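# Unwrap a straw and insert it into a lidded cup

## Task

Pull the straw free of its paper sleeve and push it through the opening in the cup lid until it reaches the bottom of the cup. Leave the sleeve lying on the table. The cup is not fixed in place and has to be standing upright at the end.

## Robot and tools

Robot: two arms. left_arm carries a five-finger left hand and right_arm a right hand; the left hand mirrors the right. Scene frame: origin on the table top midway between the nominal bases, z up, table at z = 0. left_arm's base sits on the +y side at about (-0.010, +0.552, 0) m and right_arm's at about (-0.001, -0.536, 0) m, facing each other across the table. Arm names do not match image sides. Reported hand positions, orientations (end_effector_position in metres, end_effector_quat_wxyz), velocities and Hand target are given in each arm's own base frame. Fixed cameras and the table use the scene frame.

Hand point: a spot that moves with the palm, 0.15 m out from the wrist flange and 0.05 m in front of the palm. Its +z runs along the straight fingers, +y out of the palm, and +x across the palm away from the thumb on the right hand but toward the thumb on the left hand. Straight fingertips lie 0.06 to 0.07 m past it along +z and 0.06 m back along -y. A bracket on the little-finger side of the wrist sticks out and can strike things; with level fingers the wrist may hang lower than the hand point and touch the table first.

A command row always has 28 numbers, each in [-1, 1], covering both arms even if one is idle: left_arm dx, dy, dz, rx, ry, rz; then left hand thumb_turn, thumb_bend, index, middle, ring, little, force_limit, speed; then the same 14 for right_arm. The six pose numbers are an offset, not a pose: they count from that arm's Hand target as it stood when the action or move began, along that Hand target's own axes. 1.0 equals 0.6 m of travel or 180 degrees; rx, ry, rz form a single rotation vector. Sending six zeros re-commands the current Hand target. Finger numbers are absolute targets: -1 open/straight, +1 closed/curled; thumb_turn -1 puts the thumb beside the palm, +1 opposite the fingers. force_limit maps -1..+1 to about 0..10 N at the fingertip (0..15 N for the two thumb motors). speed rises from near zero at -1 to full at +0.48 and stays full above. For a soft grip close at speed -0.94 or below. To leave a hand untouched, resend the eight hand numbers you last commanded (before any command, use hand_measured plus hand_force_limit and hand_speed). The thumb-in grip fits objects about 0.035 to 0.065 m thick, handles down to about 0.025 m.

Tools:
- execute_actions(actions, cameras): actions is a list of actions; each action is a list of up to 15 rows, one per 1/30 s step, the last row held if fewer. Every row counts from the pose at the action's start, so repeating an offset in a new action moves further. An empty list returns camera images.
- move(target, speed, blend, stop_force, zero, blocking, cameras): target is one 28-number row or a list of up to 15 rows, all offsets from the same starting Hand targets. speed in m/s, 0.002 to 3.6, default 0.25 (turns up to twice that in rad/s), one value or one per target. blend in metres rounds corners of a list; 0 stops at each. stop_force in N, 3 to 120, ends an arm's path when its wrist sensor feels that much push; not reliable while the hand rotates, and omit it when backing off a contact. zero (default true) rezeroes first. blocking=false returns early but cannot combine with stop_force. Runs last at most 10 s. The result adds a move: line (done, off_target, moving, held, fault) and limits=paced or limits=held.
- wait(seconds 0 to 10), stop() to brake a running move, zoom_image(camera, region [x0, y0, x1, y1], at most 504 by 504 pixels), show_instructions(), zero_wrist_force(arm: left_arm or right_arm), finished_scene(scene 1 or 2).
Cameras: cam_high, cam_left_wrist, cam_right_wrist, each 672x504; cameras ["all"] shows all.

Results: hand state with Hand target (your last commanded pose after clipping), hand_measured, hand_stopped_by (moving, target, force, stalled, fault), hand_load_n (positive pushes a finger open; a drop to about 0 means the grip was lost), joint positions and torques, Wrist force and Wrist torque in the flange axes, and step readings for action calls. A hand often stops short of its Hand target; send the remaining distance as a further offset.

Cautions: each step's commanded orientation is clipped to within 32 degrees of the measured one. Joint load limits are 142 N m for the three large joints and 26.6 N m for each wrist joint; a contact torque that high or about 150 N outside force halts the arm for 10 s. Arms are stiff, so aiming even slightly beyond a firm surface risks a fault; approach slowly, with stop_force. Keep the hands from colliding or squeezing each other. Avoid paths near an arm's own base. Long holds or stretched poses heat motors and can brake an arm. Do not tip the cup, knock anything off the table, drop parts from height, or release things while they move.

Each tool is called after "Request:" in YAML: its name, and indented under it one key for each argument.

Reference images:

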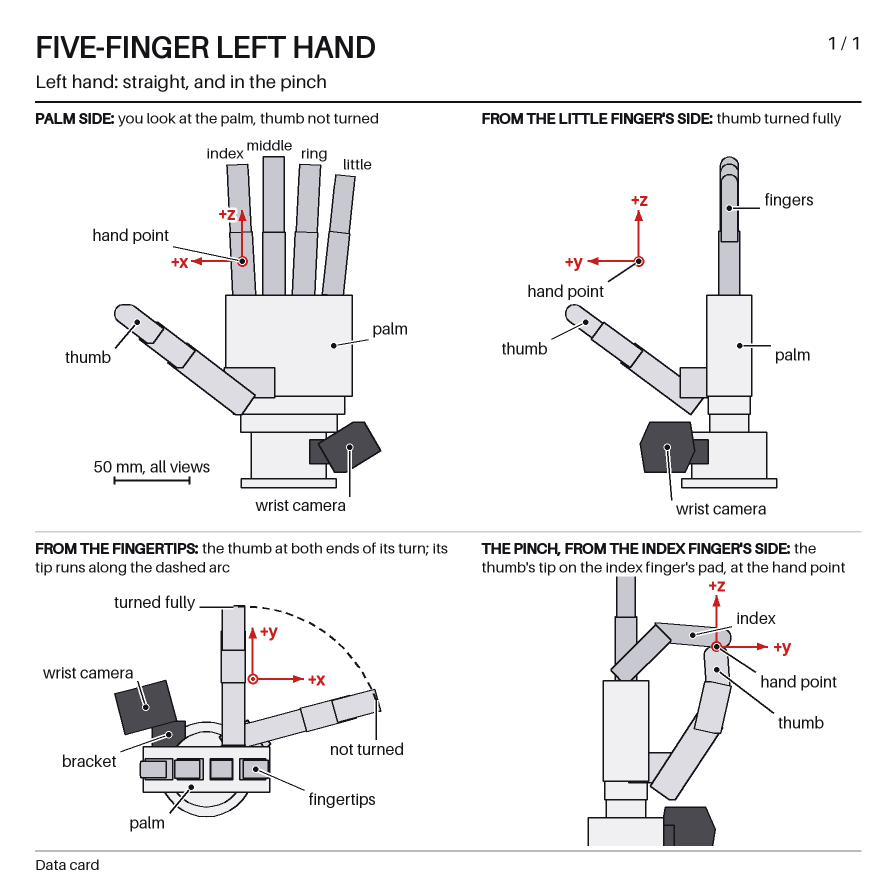

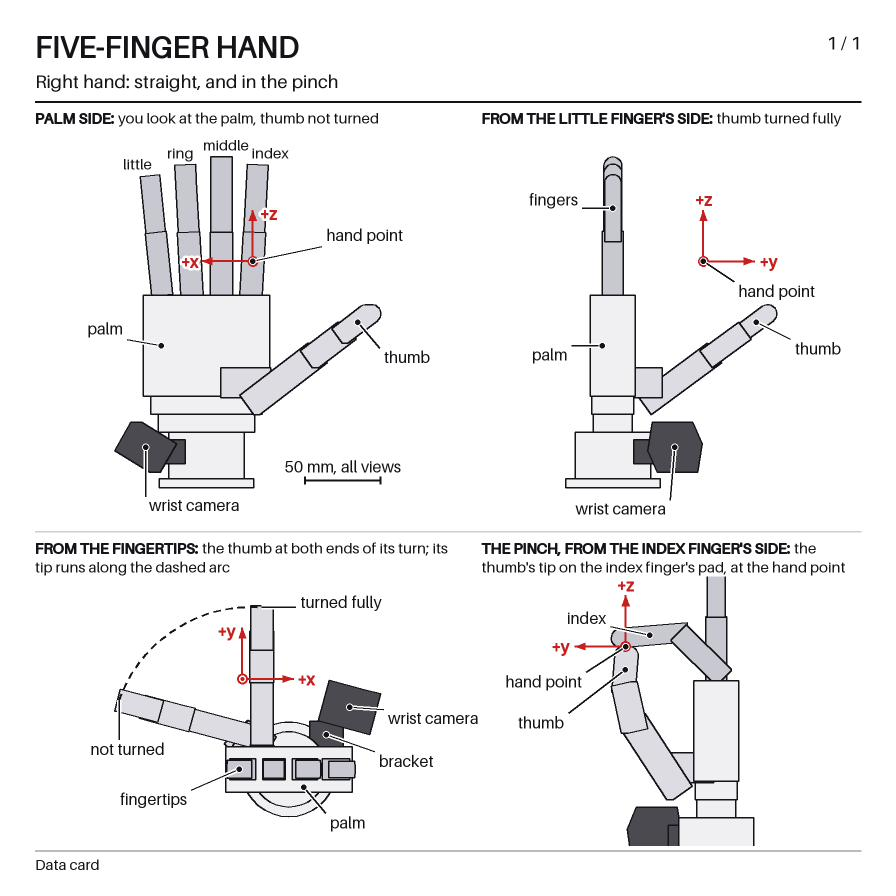

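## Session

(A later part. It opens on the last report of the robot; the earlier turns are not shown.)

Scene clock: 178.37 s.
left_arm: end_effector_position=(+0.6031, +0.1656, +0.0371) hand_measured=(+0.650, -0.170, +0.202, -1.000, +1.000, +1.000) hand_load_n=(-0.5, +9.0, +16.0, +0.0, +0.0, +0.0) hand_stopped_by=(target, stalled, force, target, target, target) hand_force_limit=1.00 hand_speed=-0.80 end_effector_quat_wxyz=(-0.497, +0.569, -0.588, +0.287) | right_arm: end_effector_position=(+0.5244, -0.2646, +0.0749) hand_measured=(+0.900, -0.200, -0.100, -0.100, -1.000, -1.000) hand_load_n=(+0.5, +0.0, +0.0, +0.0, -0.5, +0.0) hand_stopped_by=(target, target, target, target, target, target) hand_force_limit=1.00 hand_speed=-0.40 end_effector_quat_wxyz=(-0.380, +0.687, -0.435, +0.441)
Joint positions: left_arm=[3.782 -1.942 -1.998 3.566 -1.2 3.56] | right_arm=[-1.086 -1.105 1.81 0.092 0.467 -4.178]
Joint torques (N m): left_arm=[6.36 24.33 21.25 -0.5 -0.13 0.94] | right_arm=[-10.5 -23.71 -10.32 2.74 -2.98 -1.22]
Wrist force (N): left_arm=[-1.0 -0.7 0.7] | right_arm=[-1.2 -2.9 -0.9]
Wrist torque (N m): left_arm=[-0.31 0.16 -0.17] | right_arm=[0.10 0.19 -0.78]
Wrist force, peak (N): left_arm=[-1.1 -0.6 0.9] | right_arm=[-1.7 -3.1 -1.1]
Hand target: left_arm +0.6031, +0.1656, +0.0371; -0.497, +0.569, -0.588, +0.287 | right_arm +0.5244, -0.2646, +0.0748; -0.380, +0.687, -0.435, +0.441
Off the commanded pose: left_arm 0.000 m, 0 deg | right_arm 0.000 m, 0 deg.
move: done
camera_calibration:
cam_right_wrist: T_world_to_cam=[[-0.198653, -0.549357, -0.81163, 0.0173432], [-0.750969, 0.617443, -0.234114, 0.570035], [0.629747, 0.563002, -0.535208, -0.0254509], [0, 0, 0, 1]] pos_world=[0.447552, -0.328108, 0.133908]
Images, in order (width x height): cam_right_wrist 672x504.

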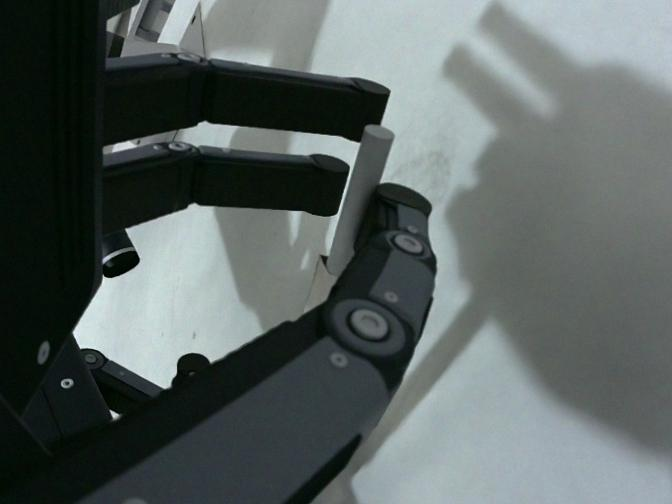

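Request:
move:
  target: [0,0,0,0,0,0,0.65,-0.16,0.5,-1,1,1,1,-0.8,0,-0.004,-0.0014,0,0,0,0.9,-0.2,-0.1,-0.1,-1,-1,1,-0.4]
  speed: 0.06

Request:
execute_actions:
  actions:
    - [[0,0,0,0,0,0,0.65,-0.16,0.5,-1,1,1,1,-0.8,0,0,0,0,0,0,0.9,-0.2,0.5,0.5,-1,-1,1,-0.7]]

Request:
wait:
  seconds: 0.5
  cameras: ["cam_right_wrist"]

Scene clock: 179.27 s.
left_arm: end_effector_position=(+0.6031, +0.1656, +0.0371) hand_measured=(+0.650, -0.170, +0.202, -1.000, +1.000, +1.000) hand_load_n=(-0.5, +9.0, +16.0, +0.5, +0.0, +0.0) hand_stopped_by=(target, stalled, force, target, target, target) hand_force_limit=1.00 hand_speed=-0.80 end_effector_quat_wxyz=(-0.497, +0.569, -0.588, +0.287) | right_arm: end_effector_position=(+0.5242, -0.2639, +0.0773) hand_measured=(+0.900, -0.200, -0.100, -0.100, -1.000, -1.000) hand_load_n=(+0.0, +0.5, +0.0, +0.0, +0.0, +0.0) hand_stopped_by=(target, target, target, target, target, target) hand_force_limit=1.00 hand_speed=-0.40 end_effector_quat_wxyz=(-0.380, +0.687, -0.435, +0.441)
Joint positions: left_arm=[3.782 -1.942 -1.998 3.566 -1.2 3.56] | right_arm=[-1.085 -1.11 1.81 0.096 0.467 -4.177]
Joint torques (N m): left_arm=[3.91 24.68 19.54 0.7 -2.29 0.96] | right_arm=[10.62 -41.55 -6.05 2.22 1.84 1.65]
Wrist force (N): left_arm=[-0.9 -0.5 0.4] | right_arm=[-1.0 -3.0 -1.1]
Wrist torque (N m): left_arm=[-0.26 0.15 -0.17] | right_arm=[0.08 0.16 -0.77]
Wrist force, peak (N): left_arm=[-1.0 -1.0 0.7] | right_arm=[-1.2 -3.2 -1.0]
Hand target: left_arm +0.6031, +0.1656, +0.0371; -0.497, +0.569, -0.588, +0.287 | right_arm +0.5242, -0.2639, +0.0773; -0.380, +0.687, -0.435, +0.441
Off the commanded pose: left_arm 0.000 m, 0 deg | right_arm 0.000 m, 0 deg.
move: done

Scene clock: 180.03 s.
left_arm: end_effector_position=(+0.6031, +0.1656, +0.0371) hand_measured=(+0.650, -0.170, +0.202, -1.000, +1.000, +1.000) hand_load_n=(-1.5, +8.5, +16.5, +0.0, +0.0, +0.0) hand_stopped_by=(target, stalled, force, target, target, target) hand_force_limit=1.00 hand_speed=-0.80 end_effector_quat_wxyz=(-0.497, +0.569, -0.588, +0.287) | right_arm: end_effector_position=(+0.5242, -0.2639, +0.0773) hand_measured=(+0.900, -0.200, +0.304, +0.278, -1.000, -1.000) hand_load_n=(-0.5, +3.0, +15.0, +15.0, +0.0, +0.0) hand_stopped_by=(target, target, force, force, target, target) hand_force_limit=1.00 hand_speed=-0.70 end_effector_quat_wxyz=(-0.380, +0.687, -0.435, +0.441)
Joint positions: left_arm=[3.782 -1.942 -1.998 3.566 -1.2 3.56] | right_arm=[-1.085 -1.11 1.81 0.096 0.467 -4.177]
Joint torques (N m): left_arm=[2.53 25.25 17.72 1.74 -2.28 0.89] | right_arm=[10.43 -25.03 -6.37 -1.07 1.19 1.04]
Wrist force (N): left_arm=[-1.4 -1.3 0.9] | right_arm=[-1.0 -3.1 -0.8]
Wrist torque (N m): left_arm=[-0.30 0.22 -0.15] | right_arm=[0.09 0.17 -0.77]
Wrist force, peak (N): left_arm=[-1.4 -1.3 0.9] | right_arm=[-1.2 -3.0 -1.1]
Hand target: left_arm +0.6031, +0.1656, +0.0371; -0.497, +0.569, -0.588, +0.287 | right_arm +0.5242, -0.2639, +0.0773; -0.380, +0.687, -0.435, +0.441
Off the commanded pose: left_arm 0.000 m, 0 deg | right_arm 0.000 m, 0 deg.
Step readings (end_effector_position of left_arm | right_arm):
0: (+0.6031, +0.1656, +0.0371) | (+0.5242, -0.2639, +0.0773)
1: (+0.6031, +0.1656, +0.0371) | (+0.5242, -0.2639, +0.0773)
2: (+0.6031, +0.1656, +0.0371) | (+0.5242, -0.2639, +0.0773)
4: (+0.6031, +0.1656, +0.0371) | (+0.5242, -0.2639, +0.0773)
8: (+0.6031, +0.1656, +0.0371) | (+0.5242, -0.2639, +0.0773)
15: (+0.6031, +0.1656, +0.0371) | (+0.5242, -0.2639, +0.0773)

Scene clock: 180.53 s.
left_arm: end_effector_position=(+0.6031, +0.1656, +0.0371) hand_measured=(+0.650, -0.170, +0.202, -1.000, +1.000, +1.000) hand_load_n=(-1.0, +8.5, +16.5, +0.0, +0.0, +0.0) hand_stopped_by=(target, stalled, force, target, target, target) hand_force_limit=1.00 hand_speed=-0.80 end_effector_quat_wxyz=(-0.497, +0.569, -0.588, +0.287) | right_arm: end_effector_position=(+0.5242, -0.2639, +0.0773) hand_measured=(+0.900, -0.200, +0.304, +0.278, -1.000, -1.000) hand_load_n=(-0.5, +3.0, +15.0, +14.5, +0.0, +0.0) hand_stopped_by=(target, target, force, force, target, target) hand_force_limit=1.00 hand_speed=-0.70 end_effector_quat_wxyz=(-0.380, +0.687, -0.435, +0.441)
Joint positions: left_arm=[3.782 -1.942 -1.998 3.566 -1.2 3.56] | right_arm=[-1.085 -1.11 1.81 0.096 0.467 -4.177]
Joint torques (N m): left_arm=[1.49 25.17 16.27 2.45 -2.27 0.9] | right_arm=[9.52 -23.26 -7.45 -1.22 0.55 0.73]
Wrist force (N): left_arm=[-1.0 -0.9 1.1] | right_arm=[-1.3 -2.8 -0.6]
Wrist torque (N m): left_arm=[-0.31 0.20 -0.13] | right_arm=[0.10 0.20 -0.78]
Wrist force, peak (N): left_arm=[-1.1 -1.3 0.9] | right_arm=[-1.2 -3.1 -0.6]
Hand target: left_arm +0.6031, +0.1656, +0.0371; -0.497, +0.569, -0.588, +0.287 | right_arm +0.5242, -0.2639, +0.0773; -0.380, +0.687, -0.435, +0.441
Off the commanded pose: left_arm 0.000 m, 0 deg | right_arm 0.000 m, 0 deg.
wait: 0.50 s; at rest by 0.17 s
camera_calibration:
cam_right_wrist: T_world_to_cam=[[-0.198636, -0.549165, -0.811764, 0.0197098], [-0.751005, 0.617462, -0.23395, 0.570014], [0.629711, 0.563168, -0.535076, -0.0243823], [0, 0, 0, 1]] pos_world=[0.447352, -0.327407, 0.136308]
Images, in order (width x height): cam_right_wrist 672x504.

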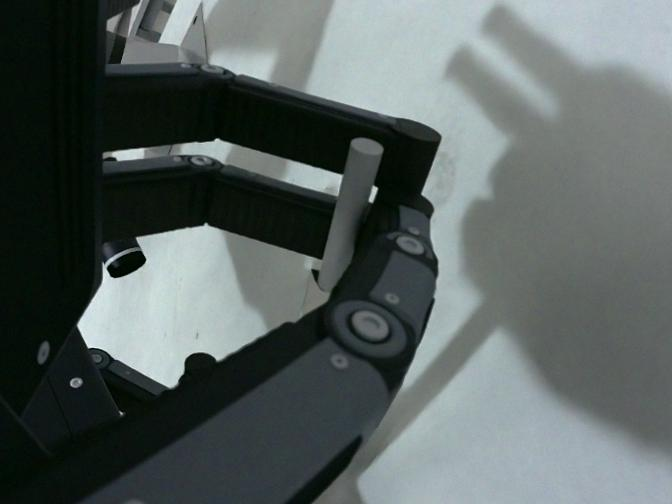

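Request:
execute_actions:
  actions:
    - [[0,0,0,0,0,0,0.65,-0.16,0.5,-1,1,1,1,-0.8,0,0,0,0,0,0,0.9,-0.2,-0.1,-0.1,-1,-1,1,-0.4]]

Request:
move:
  target: [0,0,0,0,0,0,0.65,-0.16,0.5,-1,1,1,1,-0.8,0,-0.007,-0.0025,0,0,0,0.9,-0.2,-0.1,-0.1,-1,-1,1,-0.4]
  speed: 0.06
  cameras: ["cam_right_wrist"]

Request:
execute_actions:
  actions:
    - [[0,0,0,0,0,0,0.65,-0.16,0.5,-1,1,1,1,-0.8,0,0,0,0,0,0,0.9,-0.2,0.5,0.5,-1,-1,1,-0.75]]

Request:
wait:
  seconds: 0.5
  cameras: ["cam_right_wrist"]

Scene clock: 181.50 s.
left_arm: end_effector_position=(+0.6031, +0.1656, +0.0371) hand_measured=(+0.650, -0.170, +0.202, -1.000, +1.000, +1.000) hand_load_n=(-0.5, +9.0, +16.0, +0.0, +0.0, +0.0) hand_stopped_by=(target, stalled, force, target, target, target) hand_force_limit=1.00 hand_speed=-0.80 end_effector_quat_wxyz=(-0.497, +0.569, -0.588, +0.287) | right_arm: end_effector_position=(+0.5242, -0.2639, +0.0773) hand_measured=(+0.900, -0.200, -0.100, -0.100, -1.000, -1.000) hand_load_n=(+0.0, +0.0, +0.0, +0.0, -0.5, +0.0) hand_stopped_by=(target, target, target, target, target, target) hand_force_limit=1.00 hand_speed=-0.40 end_effector_quat_wxyz=(-0.380, +0.687, -0.435, +0.441)
Joint positions: left_arm=[3.782 -1.942 -1.998 3.566 -1.2 3.56] | right_arm=[-1.085 -1.11 1.81 0.096 0.467 -4.177]
Joint torques (N m): left_arm=[-1.42 24.34 14.95 2.96 -2.24 0.88] | right_arm=[9.45 -23.34 -9.15 -1.31 -0.3 0.07]
Wrist force (N): left_arm=[-0.6 -0.7 0.8] | right_arm=[-1.1 -3.0 -1.0]
Wrist torque (N m): left_arm=[-0.31 0.11 -0.16] | right_arm=[0.09 0.18 -0.78]
Wrist force, peak (N): left_arm=[-1.0 -1.4 1.1] | right_arm=[-1.0 -3.2 -1.1]
Hand target: left_arm +0.6031, +0.1656, +0.0371; -0.497, +0.569, -0.588, +0.287 | right_arm +0.5242, -0.2639, +0.0773; -0.380, +0.687, -0.435, +0.441
Off the commanded pose: left_arm 0.000 m, 0 deg | right_arm 0.000 m, 0 deg.
Step readings (end_effector_position of left_arm | right_arm):
0: (+0.6031, +0.1656, +0.0371) | (+0.5242, -0.2639, +0.0773)
1: (+0.6031, +0.1656, +0.0371) | (+0.5242, -0.2639, +0.0773)
2: (+0.6031, +0.1656, +0.0371) | (+0.5242, -0.2639, +0.0773)
4: (+0.6031, +0.1656, +0.0371) | (+0.5242, -0.2639, +0.0773)
8: (+0.6031, +0.1656, +0.0371) | (+0.5242, -0.2639, +0.0773)
15: (+0.6031, +0.1656, +0.0371) | (+0.5242, -0.2639, +0.0773)

Scene clock: 182.20 s.
left_arm: end_effector_position=(+0.6031, +0.1656, +0.0371) hand_measured=(+0.650, -0.170, +0.202, -1.000, +1.000, +1.000) hand_load_n=(+0.0, +9.0, +16.0, +0.0, +0.0, +0.0) hand_stopped_by=(target, stalled, force, target, target, target) hand_force_limit=1.00 hand_speed=-0.80 end_effector_quat_wxyz=(-0.497, +0.569, -0.588, +0.287) | right_arm: end_effector_position=(+0.5239, -0.2627, +0.0817) hand_measured=(+0.900, -0.200, -0.100, -0.100, -1.000, -1.000) hand_load_n=(+0.0, +0.0, +0.0, +0.0, -0.5, +0.0) hand_stopped_by=(target, target, target, target, target, target) hand_force_limit=1.00 hand_speed=-0.40 end_effector_quat_wxyz=(-0.380, +0.687, -0.435, +0.441)
Joint positions: left_arm=[3.782 -1.942 -1.998 3.566 -1.2 3.56] | right_arm=[-1.085 -1.119 1.81 0.104 0.468 -4.176]
Joint torques (N m): left_arm=[-2.26 25.56 14.21 2.99 -2.16 0.94] | right_arm=[8.86 -31.12 -5.63 1.09 1.82 1.2]
Wrist force (N): left_arm=[-0.7 -0.6 0.6] | right_arm=[-1.2 -3.1 -1.1]
Wrist torque (N m): left_arm=[-0.27 0.10 -0.16] | right_arm=[0.07 0.20 -0.79]
Wrist force, peak (N): left_arm=[-0.9 -1.0 0.8] | right_arm=[-1.2 -3.2 -1.3]
Hand target: left_arm +0.6031, +0.1656, +0.0371; -0.497, +0.569, -0.588, +0.287 | right_arm +0.5239, -0.2627, +0.0816; -0.380, +0.687, -0.435, +0.441
Off the commanded pose: left_arm 0.000 m, 0 deg | right_arm 0.000 m, 0 deg.
move: done
camera_calibration:
cam_right_wrist: T_world_to_cam=[[-0.198636, -0.549165, -0.811764, 0.023881], [-0.751005, 0.617462, -0.23395, 0.570077], [0.629711, 0.563168, -0.535076, -0.0225148], [0, 0, 0, 1]] pos_world=[0.447052, -0.326207, 0.140708]
Images, in order (width x height): cam_right_wrist 672x504.

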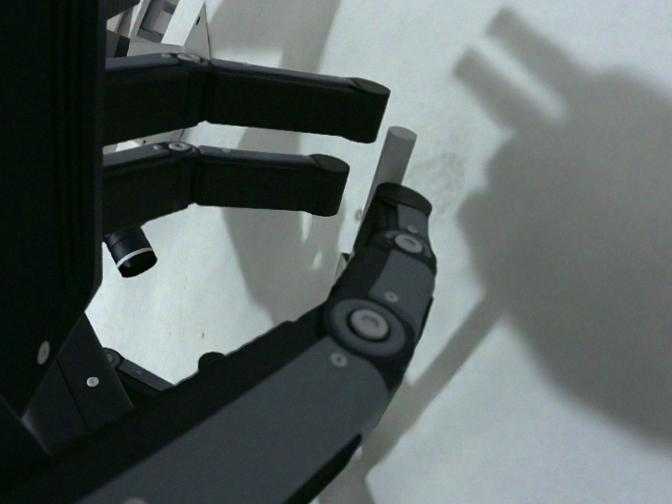

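Scene clock: 182.93 s.
left_arm: end_effector_position=(+0.6031, +0.1656, +0.0371) hand_measured=(+0.650, -0.170, +0.202, -1.000, +1.000, +1.000) hand_load_n=(+0.5, +5.0, +17.5, +0.0, +0.0, +0.0) hand_stopped_by=(target, stalled, force, target, target, target) hand_force_limit=1.00 hand_speed=-0.80 end_effector_quat_wxyz=(-0.497, +0.569, -0.588, +0.287) | right_arm: end_effector_position=(+0.5239, -0.2627, +0.0816) hand_measured=(+0.900, -0.202, +0.208, +0.196, -1.000, -1.000) hand_load_n=(+0.0, +8.5, +15.0, +8.5, +0.0, +0.0) hand_stopped_by=(target, target, force, force, target, target) hand_force_limit=1.00 hand_speed=-0.75 end_effector_quat_wxyz=(-0.380, +0.687, -0.435, +0.441)
Joint positions: left_arm=[3.782 -1.942 -1.998 3.566 -1.2 3.56] | right_arm=[-1.085 -1.119 1.81 0.104 0.468 -4.176]
Joint torques (N m): left_arm=[-4.28 26.5 12.18 2.96 -2.19 1.01] | right_arm=[6.16 -23.4 -7.04 -1.38 1.24 -0.35]
Wrist force (N): left_arm=[-1.0 -1.0 1.8] | right_arm=[-1.5 -3.3 0.2]
Wrist torque (N m): left_arm=[-0.35 0.12 -0.16] | right_arm=[0.06 0.31 -0.71]
Wrist force, peak (N): left_arm=[-1.3 -1.4 1.7] | right_arm=[-1.5 -3.6 -0.4]
Hand target: left_arm +0.6031, +0.1656, +0.0371; -0.497, +0.569, -0.588, +0.287 | right_arm +0.5239, -0.2627, +0.0816; -0.380, +0.687, -0.435, +0.441
Off the commanded pose: left_arm 0.000 m, 0 deg | right_arm 0.000 m, 0 deg.
Step readings (end_effector_position of left_arm | right_arm):
0: (+0.6031, +0.1656, +0.0371) | (+0.5239, -0.2627, +0.0817)
1: (+0.6031, +0.1656, +0.0371) | (+0.5239, -0.2627, +0.0817)
2: (+0.6031, +0.1656, +0.0371) | (+0.5239, -0.2627, +0.0817)
4: (+0.6031, +0.1656, +0.0371) | (+0.5239, -0.2627, +0.0817)
8: (+0.6031, +0.1656, +0.0371) | (+0.5239, -0.2627, +0.0816)
15: (+0.6031, +0.1656, +0.0371) | (+0.5239, -0.2627, +0.0816)

Scene clock: 183.43 s.
left_arm: end_effector_position=(+0.6031, +0.1656, +0.0371) hand_measured=(+0.650, -0.170, +0.202, -1.000, +1.000, +1.000) hand_load_n=(+0.5, +5.5, +18.0, +0.0, +0.0, +0.0) hand_stopped_by=(target, stalled, force, target, target, target) hand_force_limit=1.00 hand_speed=-0.80 end_effector_quat_wxyz=(-0.497, +0.569, -0.588, +0.287) | right_arm: end_effector_position=(+0.5239, -0.2627, +0.0816) hand_measured=(+0.900, -0.202, +0.208, +0.196, -1.000, -1.000) hand_load_n=(-0.5, +8.0, +15.0, +8.0, +0.0, +0.0) hand_stopped_by=(target, target, force, force, target, target) hand_force_limit=1.00 hand_speed=-0.75 end_effector_quat_wxyz=(-0.380, +0.687, -0.435, +0.441)
Joint positions: left_arm=[3.782 -1.942 -1.998 3.566 -1.2 3.56] | right_arm=[-1.085 -1.119 1.81 0.104 0.468 -4.176]
Joint torques (N m): left_arm=[-5.74 26.28 11.72 2.7 -2.12 0.92] | right_arm=[4.4 -23.26 -7.44 -1.37 0.86 -1.06]
Wrist force (N): left_arm=[-1.4 -1.3 1.7] | right_arm=[-1.4 -3.8 -0.3]
Wrist torque (N m): left_arm=[-0.30 0.15 -0.17] | right_arm=[0.06 0.34 -0.73]
Wrist force, peak (N): left_arm=[-1.4 -1.3 1.7] | right_arm=[-1.4 -3.8 -0.3]
Hand target: left_arm +0.6031, +0.1656, +0.0371; -0.497, +0.569, -0.588, +0.287 | right_arm +0.5239, -0.2627, +0.0816; -0.380, +0.687, -0.435, +0.441
Off the commanded pose: left_arm 0.000 m, 0 deg | right_arm 0.000 m, 0 deg.
wait: 0.50 s; at rest by 0.17 s
camera_calibration:
cam_right_wrist: T_world_to_cam=[[-0.198636, -0.549165, -0.811764, 0.0237998], [-0.751005, 0.617462, -0.23395, 0.570054], [0.629711, 0.563168, -0.535076, -0.0225683], [0, 0, 0, 1]] pos_world=[0.447052, -0.326207, 0.140608]
Images, in order (width x height): cam_right_wrist 672x504.

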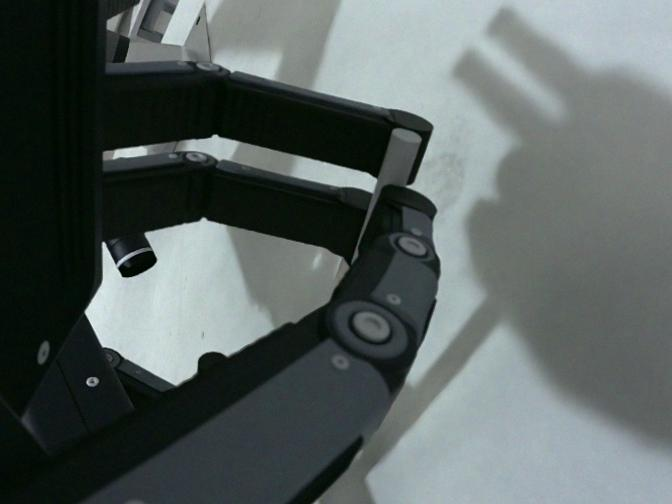

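Request:
move:
  target: [0.0124,-0.0033,-0.0006,0,0,0,0.65,-0.16,0.5,-1,1,1,1,-0.8,0.0143,-0.0032,-0.0012,0,0,0,0.9,-0.2,0.5,0.5,-1,-1,1,-0.75]
  speed: 0.02
  cameras: ["cam_left_wrist","cam_right_wrist"]

Scene clock: 186.07 s.
left_arm: end_effector_position=(+0.6046, +0.1580, +0.0371) hand_measured=(+0.650, -0.170, +0.202, -1.000, +1.000, +1.000) hand_load_n=(-0.5, +9.0, +16.0, +0.0, +0.0, +0.0) hand_stopped_by=(target, stalled, force, target, target, target) hand_force_limit=1.00 hand_speed=-0.80 end_effector_quat_wxyz=(-0.497, +0.570, -0.588, +0.287) | right_arm: end_effector_position=(+0.5257, -0.2703, +0.0859) hand_measured=(+0.900, -0.200, +0.208, +0.196, -1.000, -1.000) hand_load_n=(+0.0, +0.0, +0.0, +0.0, +0.0, +0.0) hand_stopped_by=(target, target, force, force, target, target) hand_force_limit=1.00 hand_speed=-0.75 end_effector_quat_wxyz=(-0.380, +0.687, -0.435, +0.441)
Joint positions: left_arm=[3.763 -1.94 -2.001 3.569 -1.217 3.553] | right_arm=[-1.089 -1.111 1.785 0.128 0.465 -4.183]
Joint torques (N m): left_arm=[8.52 39.84 10.62 2.39 1.98 0.57] | right_arm=[-1.96 -36.68 -5.82 -1.16 -2.19 0.09]
Wrist force (N): left_arm=[-0.7 -0.8 0.7] | right_arm=[-1.1 -3.0 -1.1]
Wrist torque (N m): left_arm=[-0.31 0.14 -0.16] | right_arm=[0.10 0.17 -0.68]
Wrist force, peak (N): left_arm=[-10.9 -1.9 1.4] | right_arm=[-10.5 -3.7 -0.1]
Hand target: left_arm +0.6046, +0.1581, +0.0371; -0.497, +0.569, -0.588, +0.287 | right_arm +0.5257, -0.2702, +0.0859; -0.380, +0.687, -0.435, +0.441
Off the commanded pose: left_arm 0.000 m, 0 deg | right_arm 0.000 m, 0 deg.
move: done
camera_calibration:
cam_left_wrist: T_world_to_cam=[[0.415575, -0.444064, 0.793791, -0.20511], [-0.409614, -0.870585, -0.272578, 0.400415], [0.812105, -0.211871, -0.543688, -0.317309], [0, 0, 0, 1]] pos_world=[0.506942, 0.190285, 0.0994416]
cam_right_wrist: T_world_to_cam=[[-0.19872, -0.549031, -0.811834, 0.0235672], [-0.751005, 0.617522, -0.23379, 0.577101], [0.629684, 0.563233, -0.535039, -0.0170927], [0, 0, 0, 1]] pos_world=[0.448852, -0.333806, 0.144908]
Images, in order (width x height): cam_left_wrist 672x504, cam_right_wrist 672x504.

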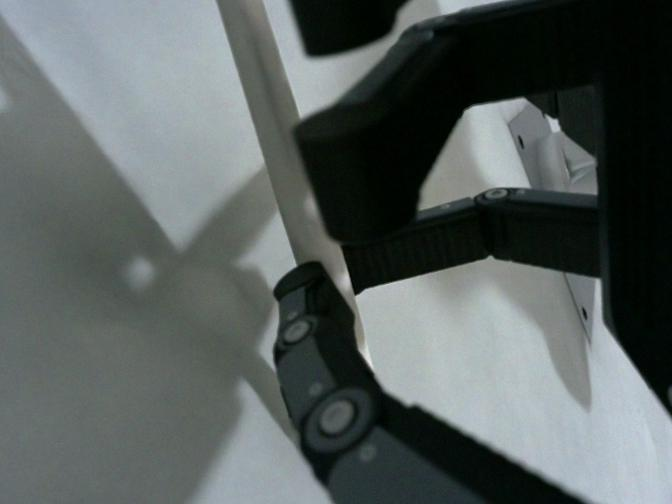

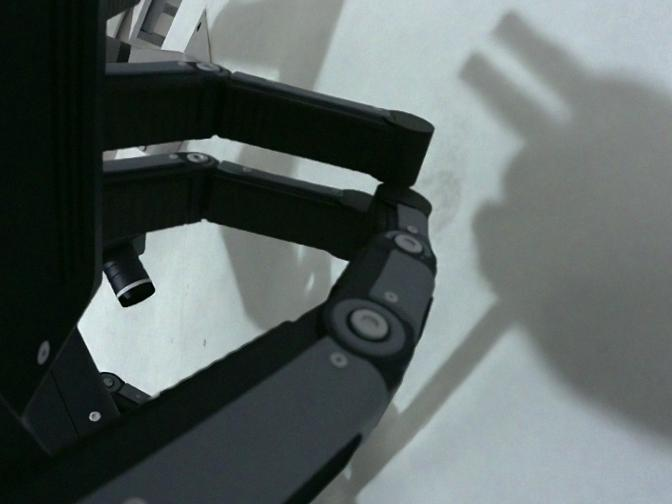

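Request:
execute_actions:
  actions:
    - [[0,0,0,0,0,0,0.65,-0.16,0.5,-1,1,1,1,-0.8,0,0,0,0,0,0,0.9,-0.2,-0.1,-0.1,-1,-1,1,-0.4]]

Request:
move:
  target: [0,0,0,0,0,0,0.65,-0.16,0.5,-1,1,1,1,-0.8,-0.023,-0.0007,-0.0003,0,0,0,0.9,-0.2,-0.1,-0.1,-1,-1,1,-0.4]
  speed: 0.08
  cameras: ["cam_right_wrist"]

Scene clock: 189.40 s.
left_arm: end_effector_position=(+0.6046, +0.1581, +0.0371) hand_measured=(+0.650, -0.170, +0.202, -1.000, +1.000, +1.000) hand_load_n=(-0.5, +9.0, +16.0, +0.0, +0.0, +0.0) hand_stopped_by=(target, stalled, force, target, target, target) hand_force_limit=1.00 hand_speed=-0.80 end_effector_quat_wxyz=(-0.497, +0.569, -0.588, +0.287) | right_arm: end_effector_position=(+0.5257, -0.2702, +0.0859) hand_measured=(+0.900, -0.200, -0.100, -0.100, -1.000, -1.000) hand_load_n=(+0.0, +0.5, +0.0, +0.0, +0.0, +0.0) hand_stopped_by=(target, target, target, target, target, target) hand_force_limit=1.00 hand_speed=-0.40 end_effector_quat_wxyz=(-0.380, +0.687, -0.435, +0.441)
Joint positions: left_arm=[3.764 -1.94 -2.001 3.569 -1.217 3.553] | right_arm=[-1.089 -1.111 1.785 0.128 0.465 -4.183]
Joint torques (N m): left_arm=[7.47 26.49 22.72 -1.46 2.45 0.88] | right_arm=[6.16 -48.9 -8.1 -1.04 1.31 1.3]
Wrist force (N): left_arm=[-0.4 -0.4 0.9] | right_arm=[-1.2 -3.0 -0.9]
Wrist torque (N m): left_arm=[-0.26 0.09 -0.15] | right_arm=[0.08 0.20 -0.69]
Wrist force, peak (N): left_arm=[-1.1 -1.0 0.8] | right_arm=[-1.3 -3.3 -1.0]
Hand target: left_arm +0.6046, +0.1581, +0.0371; -0.497, +0.569, -0.588, +0.287 | right_arm +0.5257, -0.2702, +0.0859; -0.380, +0.687, -0.435, +0.441
Off the commanded pose: left_arm 0.000 m, 0 deg | right_arm 0.000 m, 0 deg.
Step readings (end_effector_position of left_arm | right_arm):
0: (+0.6046, +0.1581, +0.0371) | (+0.5257, -0.2702, +0.0859)
1: (+0.6046, +0.1581, +0.0371) | (+0.5257, -0.2702, +0.0859)
2: (+0.6046, +0.1581, +0.0371) | (+0.5257, -0.2702, +0.0859)
4: (+0.6046, +0.1581, +0.0371) | (+0.5257, -0.2702, +0.0859)
8: (+0.6046, +0.1581, +0.0371) | (+0.5257, -0.2702, +0.0859)
15: (+0.6046, +0.1581, +0.0371) | (+0.5257, -0.2702, +0.0859)

Scene clock: 190.13 s.
left_arm: end_effector_position=(+0.6046, +0.1581, +0.0371) hand_measured=(+0.650, -0.170, +0.202, -1.000, +1.000, +1.000) hand_load_n=(-0.5, +9.0, +16.0, +0.0, +0.0, +0.0) hand_stopped_by=(target, stalled, force, target, target, target) hand_force_limit=1.00 hand_speed=-0.80 end_effector_quat_wxyz=(-0.497, +0.569, -0.588, +0.287) | right_arm: end_effector_position=(+0.5225, -0.2572, +0.0826) hand_measured=(+0.900, -0.200, -0.100, -0.100, -1.000, -1.000) hand_load_n=(+0.0, +0.0, +0.0, +0.0, +0.0, +0.0) hand_stopped_by=(target, target, target, target, target, target) hand_force_limit=1.00 hand_speed=-0.40 end_effector_quat_wxyz=(-0.380, +0.687, -0.435, +0.441) end_effector_velocity=(+0.000, +0.000, +0.000) end_effector_angular_velocity=(+0.001, +0.001, +0.002)
Joint positions: left_arm=[3.764 -1.94 -2.001 3.569 -1.217 3.553] | right_arm=[-1.081 -1.132 1.826 0.096 0.47 -4.171]
Joint velocities: left_arm=[within noise] | right_arm=[0.001 0.001 -0.003 0.005 0 -0.002]
Joint torques (N m): left_arm=[8.08 25.78 22.86 -1.53 2.48 0.9] | right_arm=[-4.82 -22.83 -19.5 3.19 0.08 -1.03]
Wrist force (N): left_arm=[-1.1 -0.9 0.8] | right_arm=[-1.1 -3.0 -1.0]
Wrist torque (N m): left_arm=[-0.33 0.19 -0.18] | right_arm=[0.09 0.18 -0.78]
Wrist force, peak (N): left_arm=[-1.1 -0.9 0.8] | right_arm=[-1.4 -3.2 -1.2]
Hand target: left_arm +0.6046, +0.1581, +0.0371; -0.497, +0.569, -0.588, +0.287 | right_arm +0.5225, -0.2572, +0.0825; -0.380, +0.687, -0.435, +0.441
Off the commanded pose: left_arm 0.000 m, 0 deg | right_arm 0.000 m, 0 deg.
move: done
camera_calibration:
cam_right_wrist: T_world_to_cam=[[-0.198541, -0.549361, -0.811655, 0.0272878], [-0.750971, 0.617411, -0.234192, 0.565782], [0.629781, 0.563032, -0.535136, -0.0243713], [0, 0, 0, 1]] pos_world=[0.445652, -0.320608, 0.141608]
Images, in order (width x height): cam_right_wrist 672x504.

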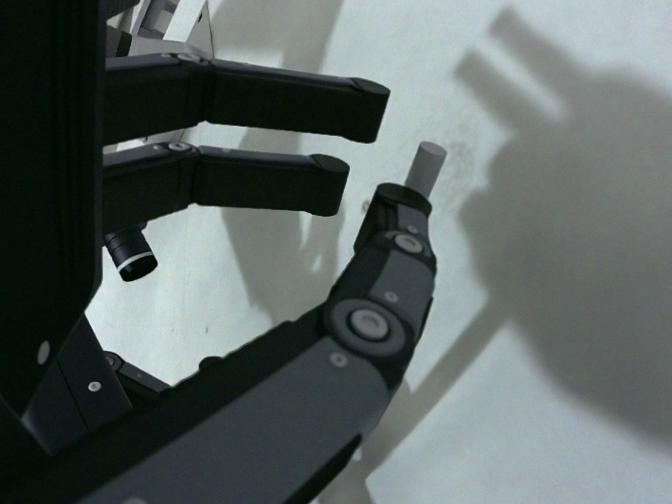

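Request:
move:
  target: [0,0,0,0,0,0,0.65,-0.16,0.5,-1,1,1,1,-0.8,-0.006,0.0085,0.0031,0,0,0,0.9,-0.2,-0.1,-0.1,-1,-1,1,-0.4]
  speed: 0.06
  cameras: ["cam_right_wrist"]

Request:
execute_actions:
  actions:
    - [[0,0,0,0,0,0,0.65,-0.16,0.5,-1,1,1,1,-0.8,0,0,0,0,0,0,0.9,-0.2,0.5,0.5,-1,-1,1,-0.75]]

Request:
wait:
  seconds: 0.5
  cameras: ["cam_right_wrist"]

Scene clock: 191.07 s.
left_arm: end_effector_position=(+0.6046, +0.1581, +0.0371) hand_measured=(+0.650, -0.170, +0.202, -1.000, +1.000, +1.000) hand_load_n=(-0.5, +9.0, +15.5, +0.0, +0.0, +0.0) hand_stopped_by=(target, stalled, force, target, target, target) hand_force_limit=1.00 hand_speed=-0.80 end_effector_quat_wxyz=(-0.497, +0.569, -0.588, +0.287) | right_arm: end_effector_position=(+0.5220, -0.2553, +0.0762) hand_measured=(+0.900, -0.200, -0.100, -0.100, -1.000, -1.000) hand_load_n=(+0.0, +0.5, +0.0, +0.0, +0.0, +0.0) hand_stopped_by=(target, target, target, target, target, target) hand_force_limit=1.00 hand_speed=-0.40 end_effector_quat_wxyz=(-0.380, +0.687, -0.435, +0.441)
Joint positions: left_arm=[3.764 -1.94 -2.001 3.569 -1.217 3.553] | right_arm=[-1.08 -1.125 1.836 0.078 0.471 -4.169]
Joint torques (N m): left_arm=[6.87 26.01 22.09 -1.5 2.43 0.93] | right_arm=[9.37 -36.04 -18.16 3.03 1.65 1.35]
Wrist force (N): left_arm=[-0.9 -0.7 0.8] | right_arm=[-0.9 -3.2 -1.2]
Wrist torque (N m): left_arm=[-0.30 0.17 -0.17] | right_arm=[0.08 0.17 -0.78]
Wrist force, peak (N): left_arm=[-0.8 -1.0 1.0] | right_arm=[-1.1 -3.3 -1.2]
Hand target: left_arm +0.6046, +0.1581, +0.0371; -0.497, +0.569, -0.588, +0.287 | right_arm +0.5220, -0.2553, +0.0763; -0.380, +0.687, -0.435, +0.441
Off the commanded pose: left_arm 0.000 m, 0 deg | right_arm 0.000 m, 0 deg.
move: done
camera_calibration:
cam_right_wrist: T_world_to_cam=[[-0.198636, -0.549165, -0.811764, 0.0231027], [-0.751005, 0.617462, -0.23395, 0.562794], [0.629711, 0.563168, -0.535076, -0.0284287], [0, 0, 0, 1]] pos_world=[0.445152, -0.318807, 0.135208]
Images, in order (width x height): cam_right_wrist 672x504.

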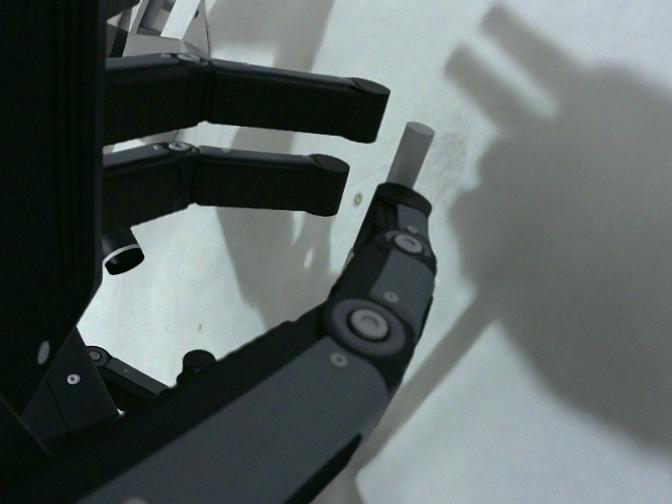

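Scene clock: 191.93 s.
left_arm: end_effector_position=(+0.6046, +0.1581, +0.0371) hand_measured=(+0.650, -0.170, +0.202, -1.000, +1.000, +1.000) hand_load_n=(-1.5, +9.0, +16.0, +0.0, +0.0, +0.0) hand_stopped_by=(target, stalled, force, target, target, target) hand_force_limit=1.00 hand_speed=-0.80 end_effector_quat_wxyz=(-0.497, +0.569, -0.588, +0.287) | right_arm: end_effector_position=(+0.5220, -0.2553, +0.0763) hand_measured=(+0.900, -0.200, +0.300, +0.196, -1.000, -1.000) hand_load_n=(-0.5, +1.5, +14.5, +0.0, +0.0, +0.0) hand_stopped_by=(target, target, force, force, target, target) hand_force_limit=1.00 hand_speed=-0.75 end_effector_quat_wxyz=(-0.380, +0.687, -0.435, +0.441)
Joint positions: left_arm=[3.764 -1.94 -2.001 3.569 -1.217 3.553] | right_arm=[-1.08 -1.125 1.836 0.078 0.471 -4.169]
Joint torques (N m): left_arm=[7.31 26.23 22.61 -1.42 2.27 0.98] | right_arm=[8.08 -47.69 -20.27 3.2 0.66 -0.86]
Wrist force (N): left_arm=[-0.7 -0.6 1.1] | right_arm=[-1.1 -3.3 -1.1]
Wrist torque (N m): left_arm=[-0.28 0.17 -0.17] | right_arm=[0.10 0.21 -0.79]
Wrist force, peak (N): left_arm=[-0.7 -0.6 1.5] | right_arm=[-1.6 -3.5 -1.1]
Hand target: left_arm +0.6046, +0.1581, +0.0371; -0.497, +0.569, -0.588, +0.287 | right_arm +0.5220, -0.2553, +0.0763; -0.380, +0.687, -0.435, +0.441
Off the commanded pose: left_arm 0.000 m, 0 deg | right_arm 0.000 m, 0 deg.
Step readings (end_effector_position of left_arm | right_arm):
0: (+0.6046, +0.1581, +0.0371) | (+0.5220, -0.2553, +0.0762)
1: (+0.6046, +0.1581, +0.0371) | (+0.5220, -0.2553, +0.0762)
2: (+0.6046, +0.1581, +0.0371) | (+0.5220, -0.2553, +0.0762)
4: (+0.6046, +0.1581, +0.0371) | (+0.5220, -0.2552, +0.0762)
8: (+0.6046, +0.1581, +0.0371) | (+0.5220, -0.2553, +0.0762)
15: (+0.6046, +0.1581, +0.0371) | (+0.5220, -0.2553, +0.0763)

Scene clock: 192.43 s.
left_arm: end_effector_position=(+0.6046, +0.1581, +0.0371) hand_measured=(+0.650, -0.170, +0.202, -1.000, +1.000, +1.000) hand_load_n=(-1.0, +9.0, +16.0, +0.0, +0.0, +0.0) hand_stopped_by=(target, stalled, force, target, target, target) hand_force_limit=1.00 hand_speed=-0.80 end_effector_quat_wxyz=(-0.497, +0.569, -0.588, +0.287) | right_arm: end_effector_position=(+0.5220, -0.2553, +0.0763) hand_measured=(+0.900, -0.200, +0.300, +0.196, -1.000, -1.000) hand_load_n=(-0.5, +1.5, +14.5, +0.0, +0.0, +0.0) hand_stopped_by=(target, target, force, force, target, target) hand_force_limit=1.00 hand_speed=-0.75 end_effector_quat_wxyz=(-0.380, +0.687, -0.435, +0.441)
Joint positions: left_arm=[3.764 -1.94 -2.001 3.569 -1.217 3.553] | right_arm=[-1.08 -1.125 1.836 0.078 0.471 -4.169]
Joint torques (N m): left_arm=[7.45 25.84 21.8 -1.55 1.97 0.94] | right_arm=[7.46 -47.21 -19.28 2.8 0.03 -0.99]
Wrist force (N): left_arm=[-0.6 -0.1 0.9] | right_arm=[-1.0 -3.2 -0.9]
Wrist torque (N m): left_arm=[-0.24 0.16 -0.18] | right_arm=[0.10 0.18 -0.78]
Wrist force, peak (N): left_arm=[-0.8 -0.7 1.3] | right_arm=[-1.0 -3.7 -1.1]
Hand target: left_arm +0.6046, +0.1581, +0.0371; -0.497, +0.569, -0.588, +0.287 | right_arm +0.5220, -0.2553, +0.0763; -0.380, +0.687, -0.435, +0.441
Off the commanded pose: left_arm 0.000 m, 0 deg | right_arm 0.000 m, 0 deg.
wait: 0.50 s; at rest by 0.17 s
camera_calibration:
cam_right_wrist: T_world_to_cam=[[-0.198636, -0.549165, -0.811764, 0.0231839], [-0.751005, 0.617462, -0.23395, 0.562818], [0.629711, 0.563168, -0.535076, -0.0283752], [0, 0, 0, 1]] pos_world=[0.445152, -0.318807, 0.135308]
Images, in order (width x height): cam_right_wrist 672x504.

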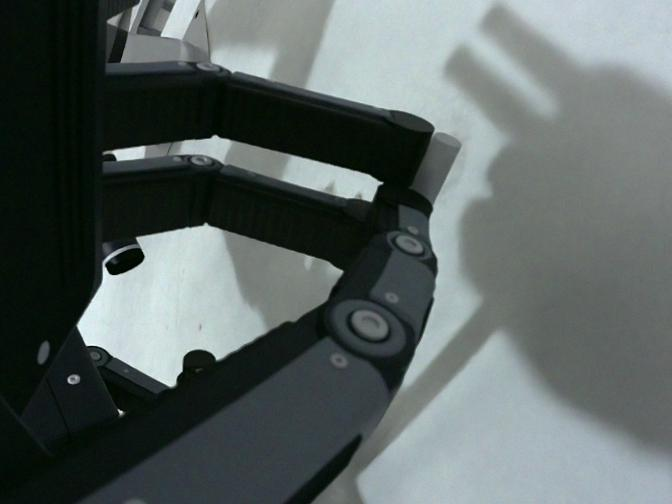

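Request:
execute_actions:
  actions:
    - [[0,0,0,0,0,0,0.65,-0.16,0.5,-1,1,1,1,-0.8,0,0,0,0,0,0,0.9,-0.2,-0.1,-0.1,-1,-1,1,-0.4]]

Request:
move:
  target: [0,0,0,0,0,0,0.65,-0.16,0.5,-1,1,1,1,-0.8,-0.002,0.0063,0.0023,0,0,0,0.9,-0.2,-0.1,-0.1,-1,-1,1,-0.4]
  speed: 0.06
  cameras: ["cam_right_wrist"]

Request:
execute_actions:
  actions:
    - [[0,0,0,0,0,0,0.65,-0.16,0.5,-1,1,1,1,-0.8,0,0,0,0,0,0,0.9,-0.2,0.5,0.5,-1,-1,1,-0.75]]

Request:
wait:
  seconds: 0.5
  cameras: ["cam_right_wrist"]

Scene clock: 193.37 s.
left_arm: end_effector_position=(+0.6046, +0.1581, +0.0371) hand_measured=(+0.650, -0.170, +0.202, -1.000, +1.000, +1.000) hand_load_n=(-0.5, +9.0, +16.0, +0.0, +0.0, +0.0) hand_stopped_by=(target, stalled, force, target, target, target) hand_force_limit=1.00 hand_speed=-0.80 end_effector_quat_wxyz=(-0.497, +0.569, -0.588, +0.287) | right_arm: end_effector_position=(+0.5220, -0.2553, +0.0763) hand_measured=(+0.900, -0.200, -0.100, -0.100, -1.000, -1.000) hand_load_n=(+0.0, +0.0, +0.0, +0.0, +0.0, +0.0) hand_stopped_by=(target, target, target, target, target, target) hand_force_limit=1.00 hand_speed=-0.40 end_effector_quat_wxyz=(-0.380, +0.687, -0.435, +0.441)
Joint positions: left_arm=[3.764 -1.94 -2.001 3.569 -1.217 3.553] | right_arm=[-1.08 -1.125 1.836 0.078 0.471 -4.169]
Joint torques (N m): left_arm=[6.61 25.46 21.66 -1.44 1.72 0.98] | right_arm=[5.91 -46.9 -18.13 2.37 -1.16 -1.09]
Wrist force (N): left_arm=[-0.9 -0.7 0.6] | right_arm=[-1.2 -3.1 -1.0]
Wrist torque (N m): left_arm=[-0.27 0.16 -0.17] | right_arm=[0.08 0.20 -0.79]
Wrist force, peak (N): left_arm=[-1.1 -0.8 1.1] | right_arm=[-0.9 -3.6 -1.0]
Hand target: left_arm +0.6046, +0.1581, +0.0371; -0.497, +0.569, -0.588, +0.287 | right_arm +0.5220, -0.2553, +0.0763; -0.380, +0.687, -0.435, +0.441
Off the commanded pose: left_arm 0.000 m, 0 deg | right_arm 0.000 m, 0 deg.
Step readings (end_effector_position of left_arm | right_arm):
0: (+0.6046, +0.1581, +0.0371) | (+0.5220, -0.2553, +0.0763)
1: (+0.6046, +0.1581, +0.0371) | (+0.5220, -0.2553, +0.0763)
2: (+0.6046, +0.1581, +0.0371) | (+0.5220, -0.2553, +0.0763)
4: (+0.6046, +0.1581, +0.0371) | (+0.5220, -0.2553, +0.0763)
8: (+0.6046, +0.1581, +0.0371) | (+0.5220, -0.2553, +0.0763)
15: (+0.6046, +0.1581, +0.0371) | (+0.5220, -0.2553, +0.0763)

Scene clock: 194.07 s.
left_arm: end_effector_position=(+0.6046, +0.1581, +0.0371) hand_measured=(+0.650, -0.170, +0.202, -1.000, +1.000, +1.000) hand_load_n=(-0.5, +9.0, +16.0, +0.0, +0.0, +0.0) hand_stopped_by=(target, stalled, force, target, target, target) hand_force_limit=1.00 hand_speed=-0.80 end_effector_quat_wxyz=(-0.497, +0.569, -0.588, +0.287) | right_arm: end_effector_position=(+0.5221, -0.2552, +0.0721) hand_measured=(+0.900, -0.200, -0.100, -0.100, -1.000, -1.000) hand_load_n=(+0.0, +0.0, +0.0, +0.0, +0.0, +0.0) hand_stopped_by=(target, target, target, target, target, target) hand_force_limit=1.00 hand_speed=-0.40 end_effector_quat_wxyz=(-0.380, +0.687, -0.435, +0.441)
Joint positions: left_arm=[3.764 -1.94 -2.001 3.569 -1.217 3.553] | right_arm=[-1.08 -1.118 1.839 0.068 0.471 -4.169]
Joint torques (N m): left_arm=[6.49 25.42 21.48 -1.44 1.36 0.93] | right_arm=[10.79 -34.16 -10.41 1.61 1.02 1.57]
Wrist force (N): left_arm=[-1.2 -0.4 0.9] | right_arm=[-1.2 -3.0 -1.1]
Wrist torque (N m): left_arm=[-0.27 0.21 -0.20] | right_arm=[0.10 0.20 -0.79]
Wrist force, peak (N): left_arm=[-1.2 -0.4 0.9] | right_arm=[-1.0 -3.3 -1.2]
Hand target: left_arm +0.6046, +0.1581, +0.0371; -0.497, +0.569, -0.588, +0.287 | right_arm +0.5221, -0.2552, +0.0721; -0.380, +0.687, -0.435, +0.441
Off the commanded pose: left_arm 0.000 m, 0 deg | right_arm 0.000 m, 0 deg.
move: done
camera_calibration:
cam_right_wrist: T_world_to_cam=[[-0.198544, -0.549153, -0.811795, 0.0197148], [-0.751001, 0.617445, -0.234006, 0.561751], [0.629744, 0.563198, -0.535005, -0.0307472], [0, 0, 0, 1]] pos_world=[0.445152, -0.318707, 0.131008]
Images, in order (width x height): cam_right_wrist 672x504.

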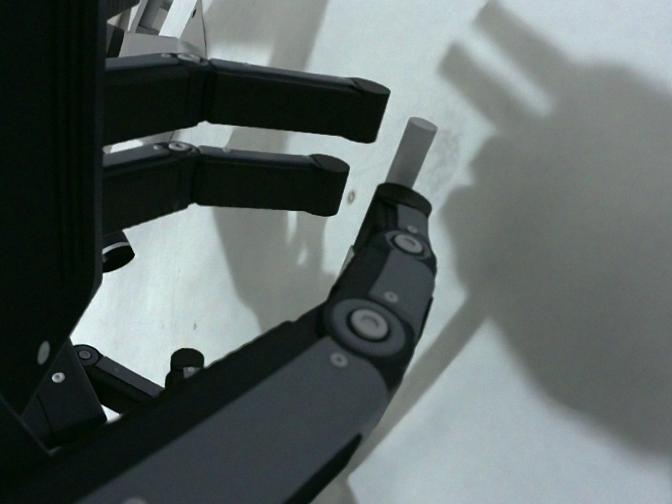

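Scene clock: 194.80 s.
left_arm: end_effector_position=(+0.6046, +0.1581, +0.0371) hand_measured=(+0.650, -0.170, +0.202, -1.000, +1.000, +1.000) hand_load_n=(-0.5, +8.0, +16.5, +0.0, +0.0, +0.0) hand_stopped_by=(target, stalled, force, target, target, target) hand_force_limit=1.00 hand_speed=-0.80 end_effector_quat_wxyz=(-0.497, +0.569, -0.588, +0.287) | right_arm: end_effector_position=(+0.5221, -0.2552, +0.0721) hand_measured=(+0.900, -0.202, +0.218, +0.196, -1.000, -1.000) hand_load_n=(+1.0, +10.0, +11.5, +8.0, +0.0, +0.0) hand_stopped_by=(target, target, force, force, target, target) hand_force_limit=1.00 hand_speed=-0.75 end_effector_quat_wxyz=(-0.380, +0.687, -0.435, +0.441)
Joint positions: left_arm=[3.764 -1.94 -2.001 3.569 -1.217 3.553] | right_arm=[-1.08 -1.119 1.839 0.068 0.471 -4.169]
Joint torques (N m): left_arm=[5.56 25.33 21.15 -1.44 1.21 0.95] | right_arm=[10 -47.58 -18.96 3.2 1.82 1.61]
Wrist force (N): left_arm=[-0.7 -0.9 2.0] | right_arm=[-0.9 -4.1 -0.4]
Wrist torque (N m): left_arm=[-0.27 0.12 -0.16] | right_arm=[0.05 0.28 -0.72]
Wrist force, peak (N): left_arm=[-0.7 -0.9 2.0] | right_arm=[-0.9 -4.1 -0.4]
Hand target: left_arm +0.6046, +0.1581, +0.0371; -0.497, +0.569, -0.588, +0.287 | right_arm +0.5221, -0.2552, +0.0721; -0.380, +0.687, -0.435, +0.441
Off the commanded pose: left_arm 0.000 m, 0 deg | right_arm 0.000 m, 0 deg.
Step readings (end_effector_position of left_arm | right_arm):
0: (+0.6046, +0.1581, +0.0371) | (+0.5221, -0.2552, +0.0721)
1: (+0.6046, +0.1581, +0.0371) | (+0.5221, -0.2552, +0.0721)
2: (+0.6046, +0.1581, +0.0371) | (+0.5221, -0.2552, +0.0721)
4: (+0.6046, +0.1581, +0.0371) | (+0.5221, -0.2552, +0.0721)
8: (+0.6046, +0.1581, +0.0371) | (+0.5220, -0.2552, +0.0721)
15: (+0.6046, +0.1581, +0.0371) | (+0.5220, -0.2552, +0.0721)

Scene clock: 195.30 s.
left_arm: end_effector_position=(+0.6046, +0.1581, +0.0371) hand_measured=(+0.650, -0.170, +0.202, -1.000, +1.000, +1.000) hand_load_n=(-0.5, +8.0, +17.0, +0.0, +0.0, +0.0) hand_stopped_by=(target, stalled, force, target, target, target) hand_force_limit=1.00 hand_speed=-0.80 end_effector_quat_wxyz=(-0.497, +0.569, -0.588, +0.287) | right_arm: end_effector_position=(+0.5221, -0.2552, +0.0721) hand_measured=(+0.900, -0.202, +0.218, +0.196, -1.000, -1.000) hand_load_n=(+1.0, +10.0, +11.5, +8.0, +0.0, +0.0) hand_stopped_by=(target, target, force, force, target, target) hand_force_limit=1.00 hand_speed=-0.75 end_effector_quat_wxyz=(-0.380, +0.687, -0.435, +0.441)
Joint positions: left_arm=[3.764 -1.94 -2.001 3.569 -1.217 3.553] | right_arm=[-1.08 -1.119 1.839 0.068 0.471 -4.169]
Joint torques (N m): left_arm=[5.83 26.23 21.02 -1.48 0.98 0.95] | right_arm=[9.11 -46.29 -19.61 2.88 1.84 1.58]
Wrist force (N): left_arm=[-0.9 -0.3 1.4] | right_arm=[-1.3 -3.4 0.0]
Wrist torque (N m): left_arm=[-0.23 0.16 -0.18] | right_arm=[0.08 0.29 -0.72]
Wrist force, peak (N): left_arm=[-0.9 -1.2 1.9] | right_arm=[-1.3 -4.1 -0.4]
Hand target: left_arm +0.6046, +0.1581, +0.0371; -0.497, +0.569, -0.588, +0.287 | right_arm +0.5221, -0.2552, +0.0721; -0.380, +0.687, -0.435, +0.441
Off the commanded pose: left_arm 0.000 m, 0 deg | right_arm 0.000 m, 0 deg.
wait: 0.50 s; at rest by 0.17 s
camera_calibration:
cam_right_wrist: T_world_to_cam=[[-0.198636, -0.549165, -0.811764, 0.0198294], [-0.751005, 0.617462, -0.23395, 0.561773], [0.629711, 0.563168, -0.535076, -0.0306789], [0, 0, 0, 1]] pos_world=[0.445152, -0.318707, 0.131108]
Images, in order (width x height): cam_right_wrist 672x504.

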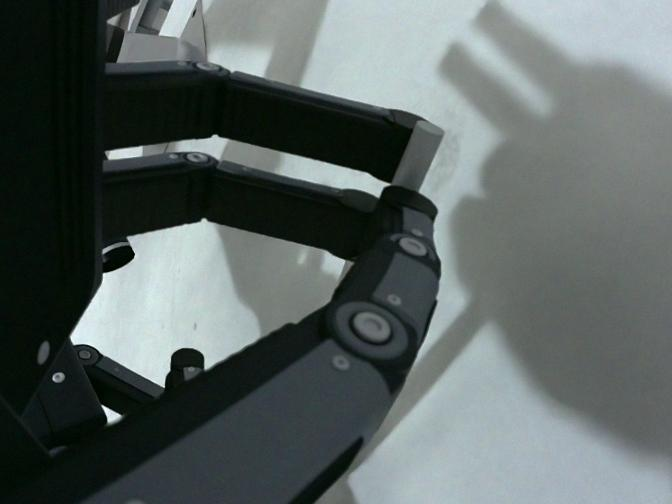

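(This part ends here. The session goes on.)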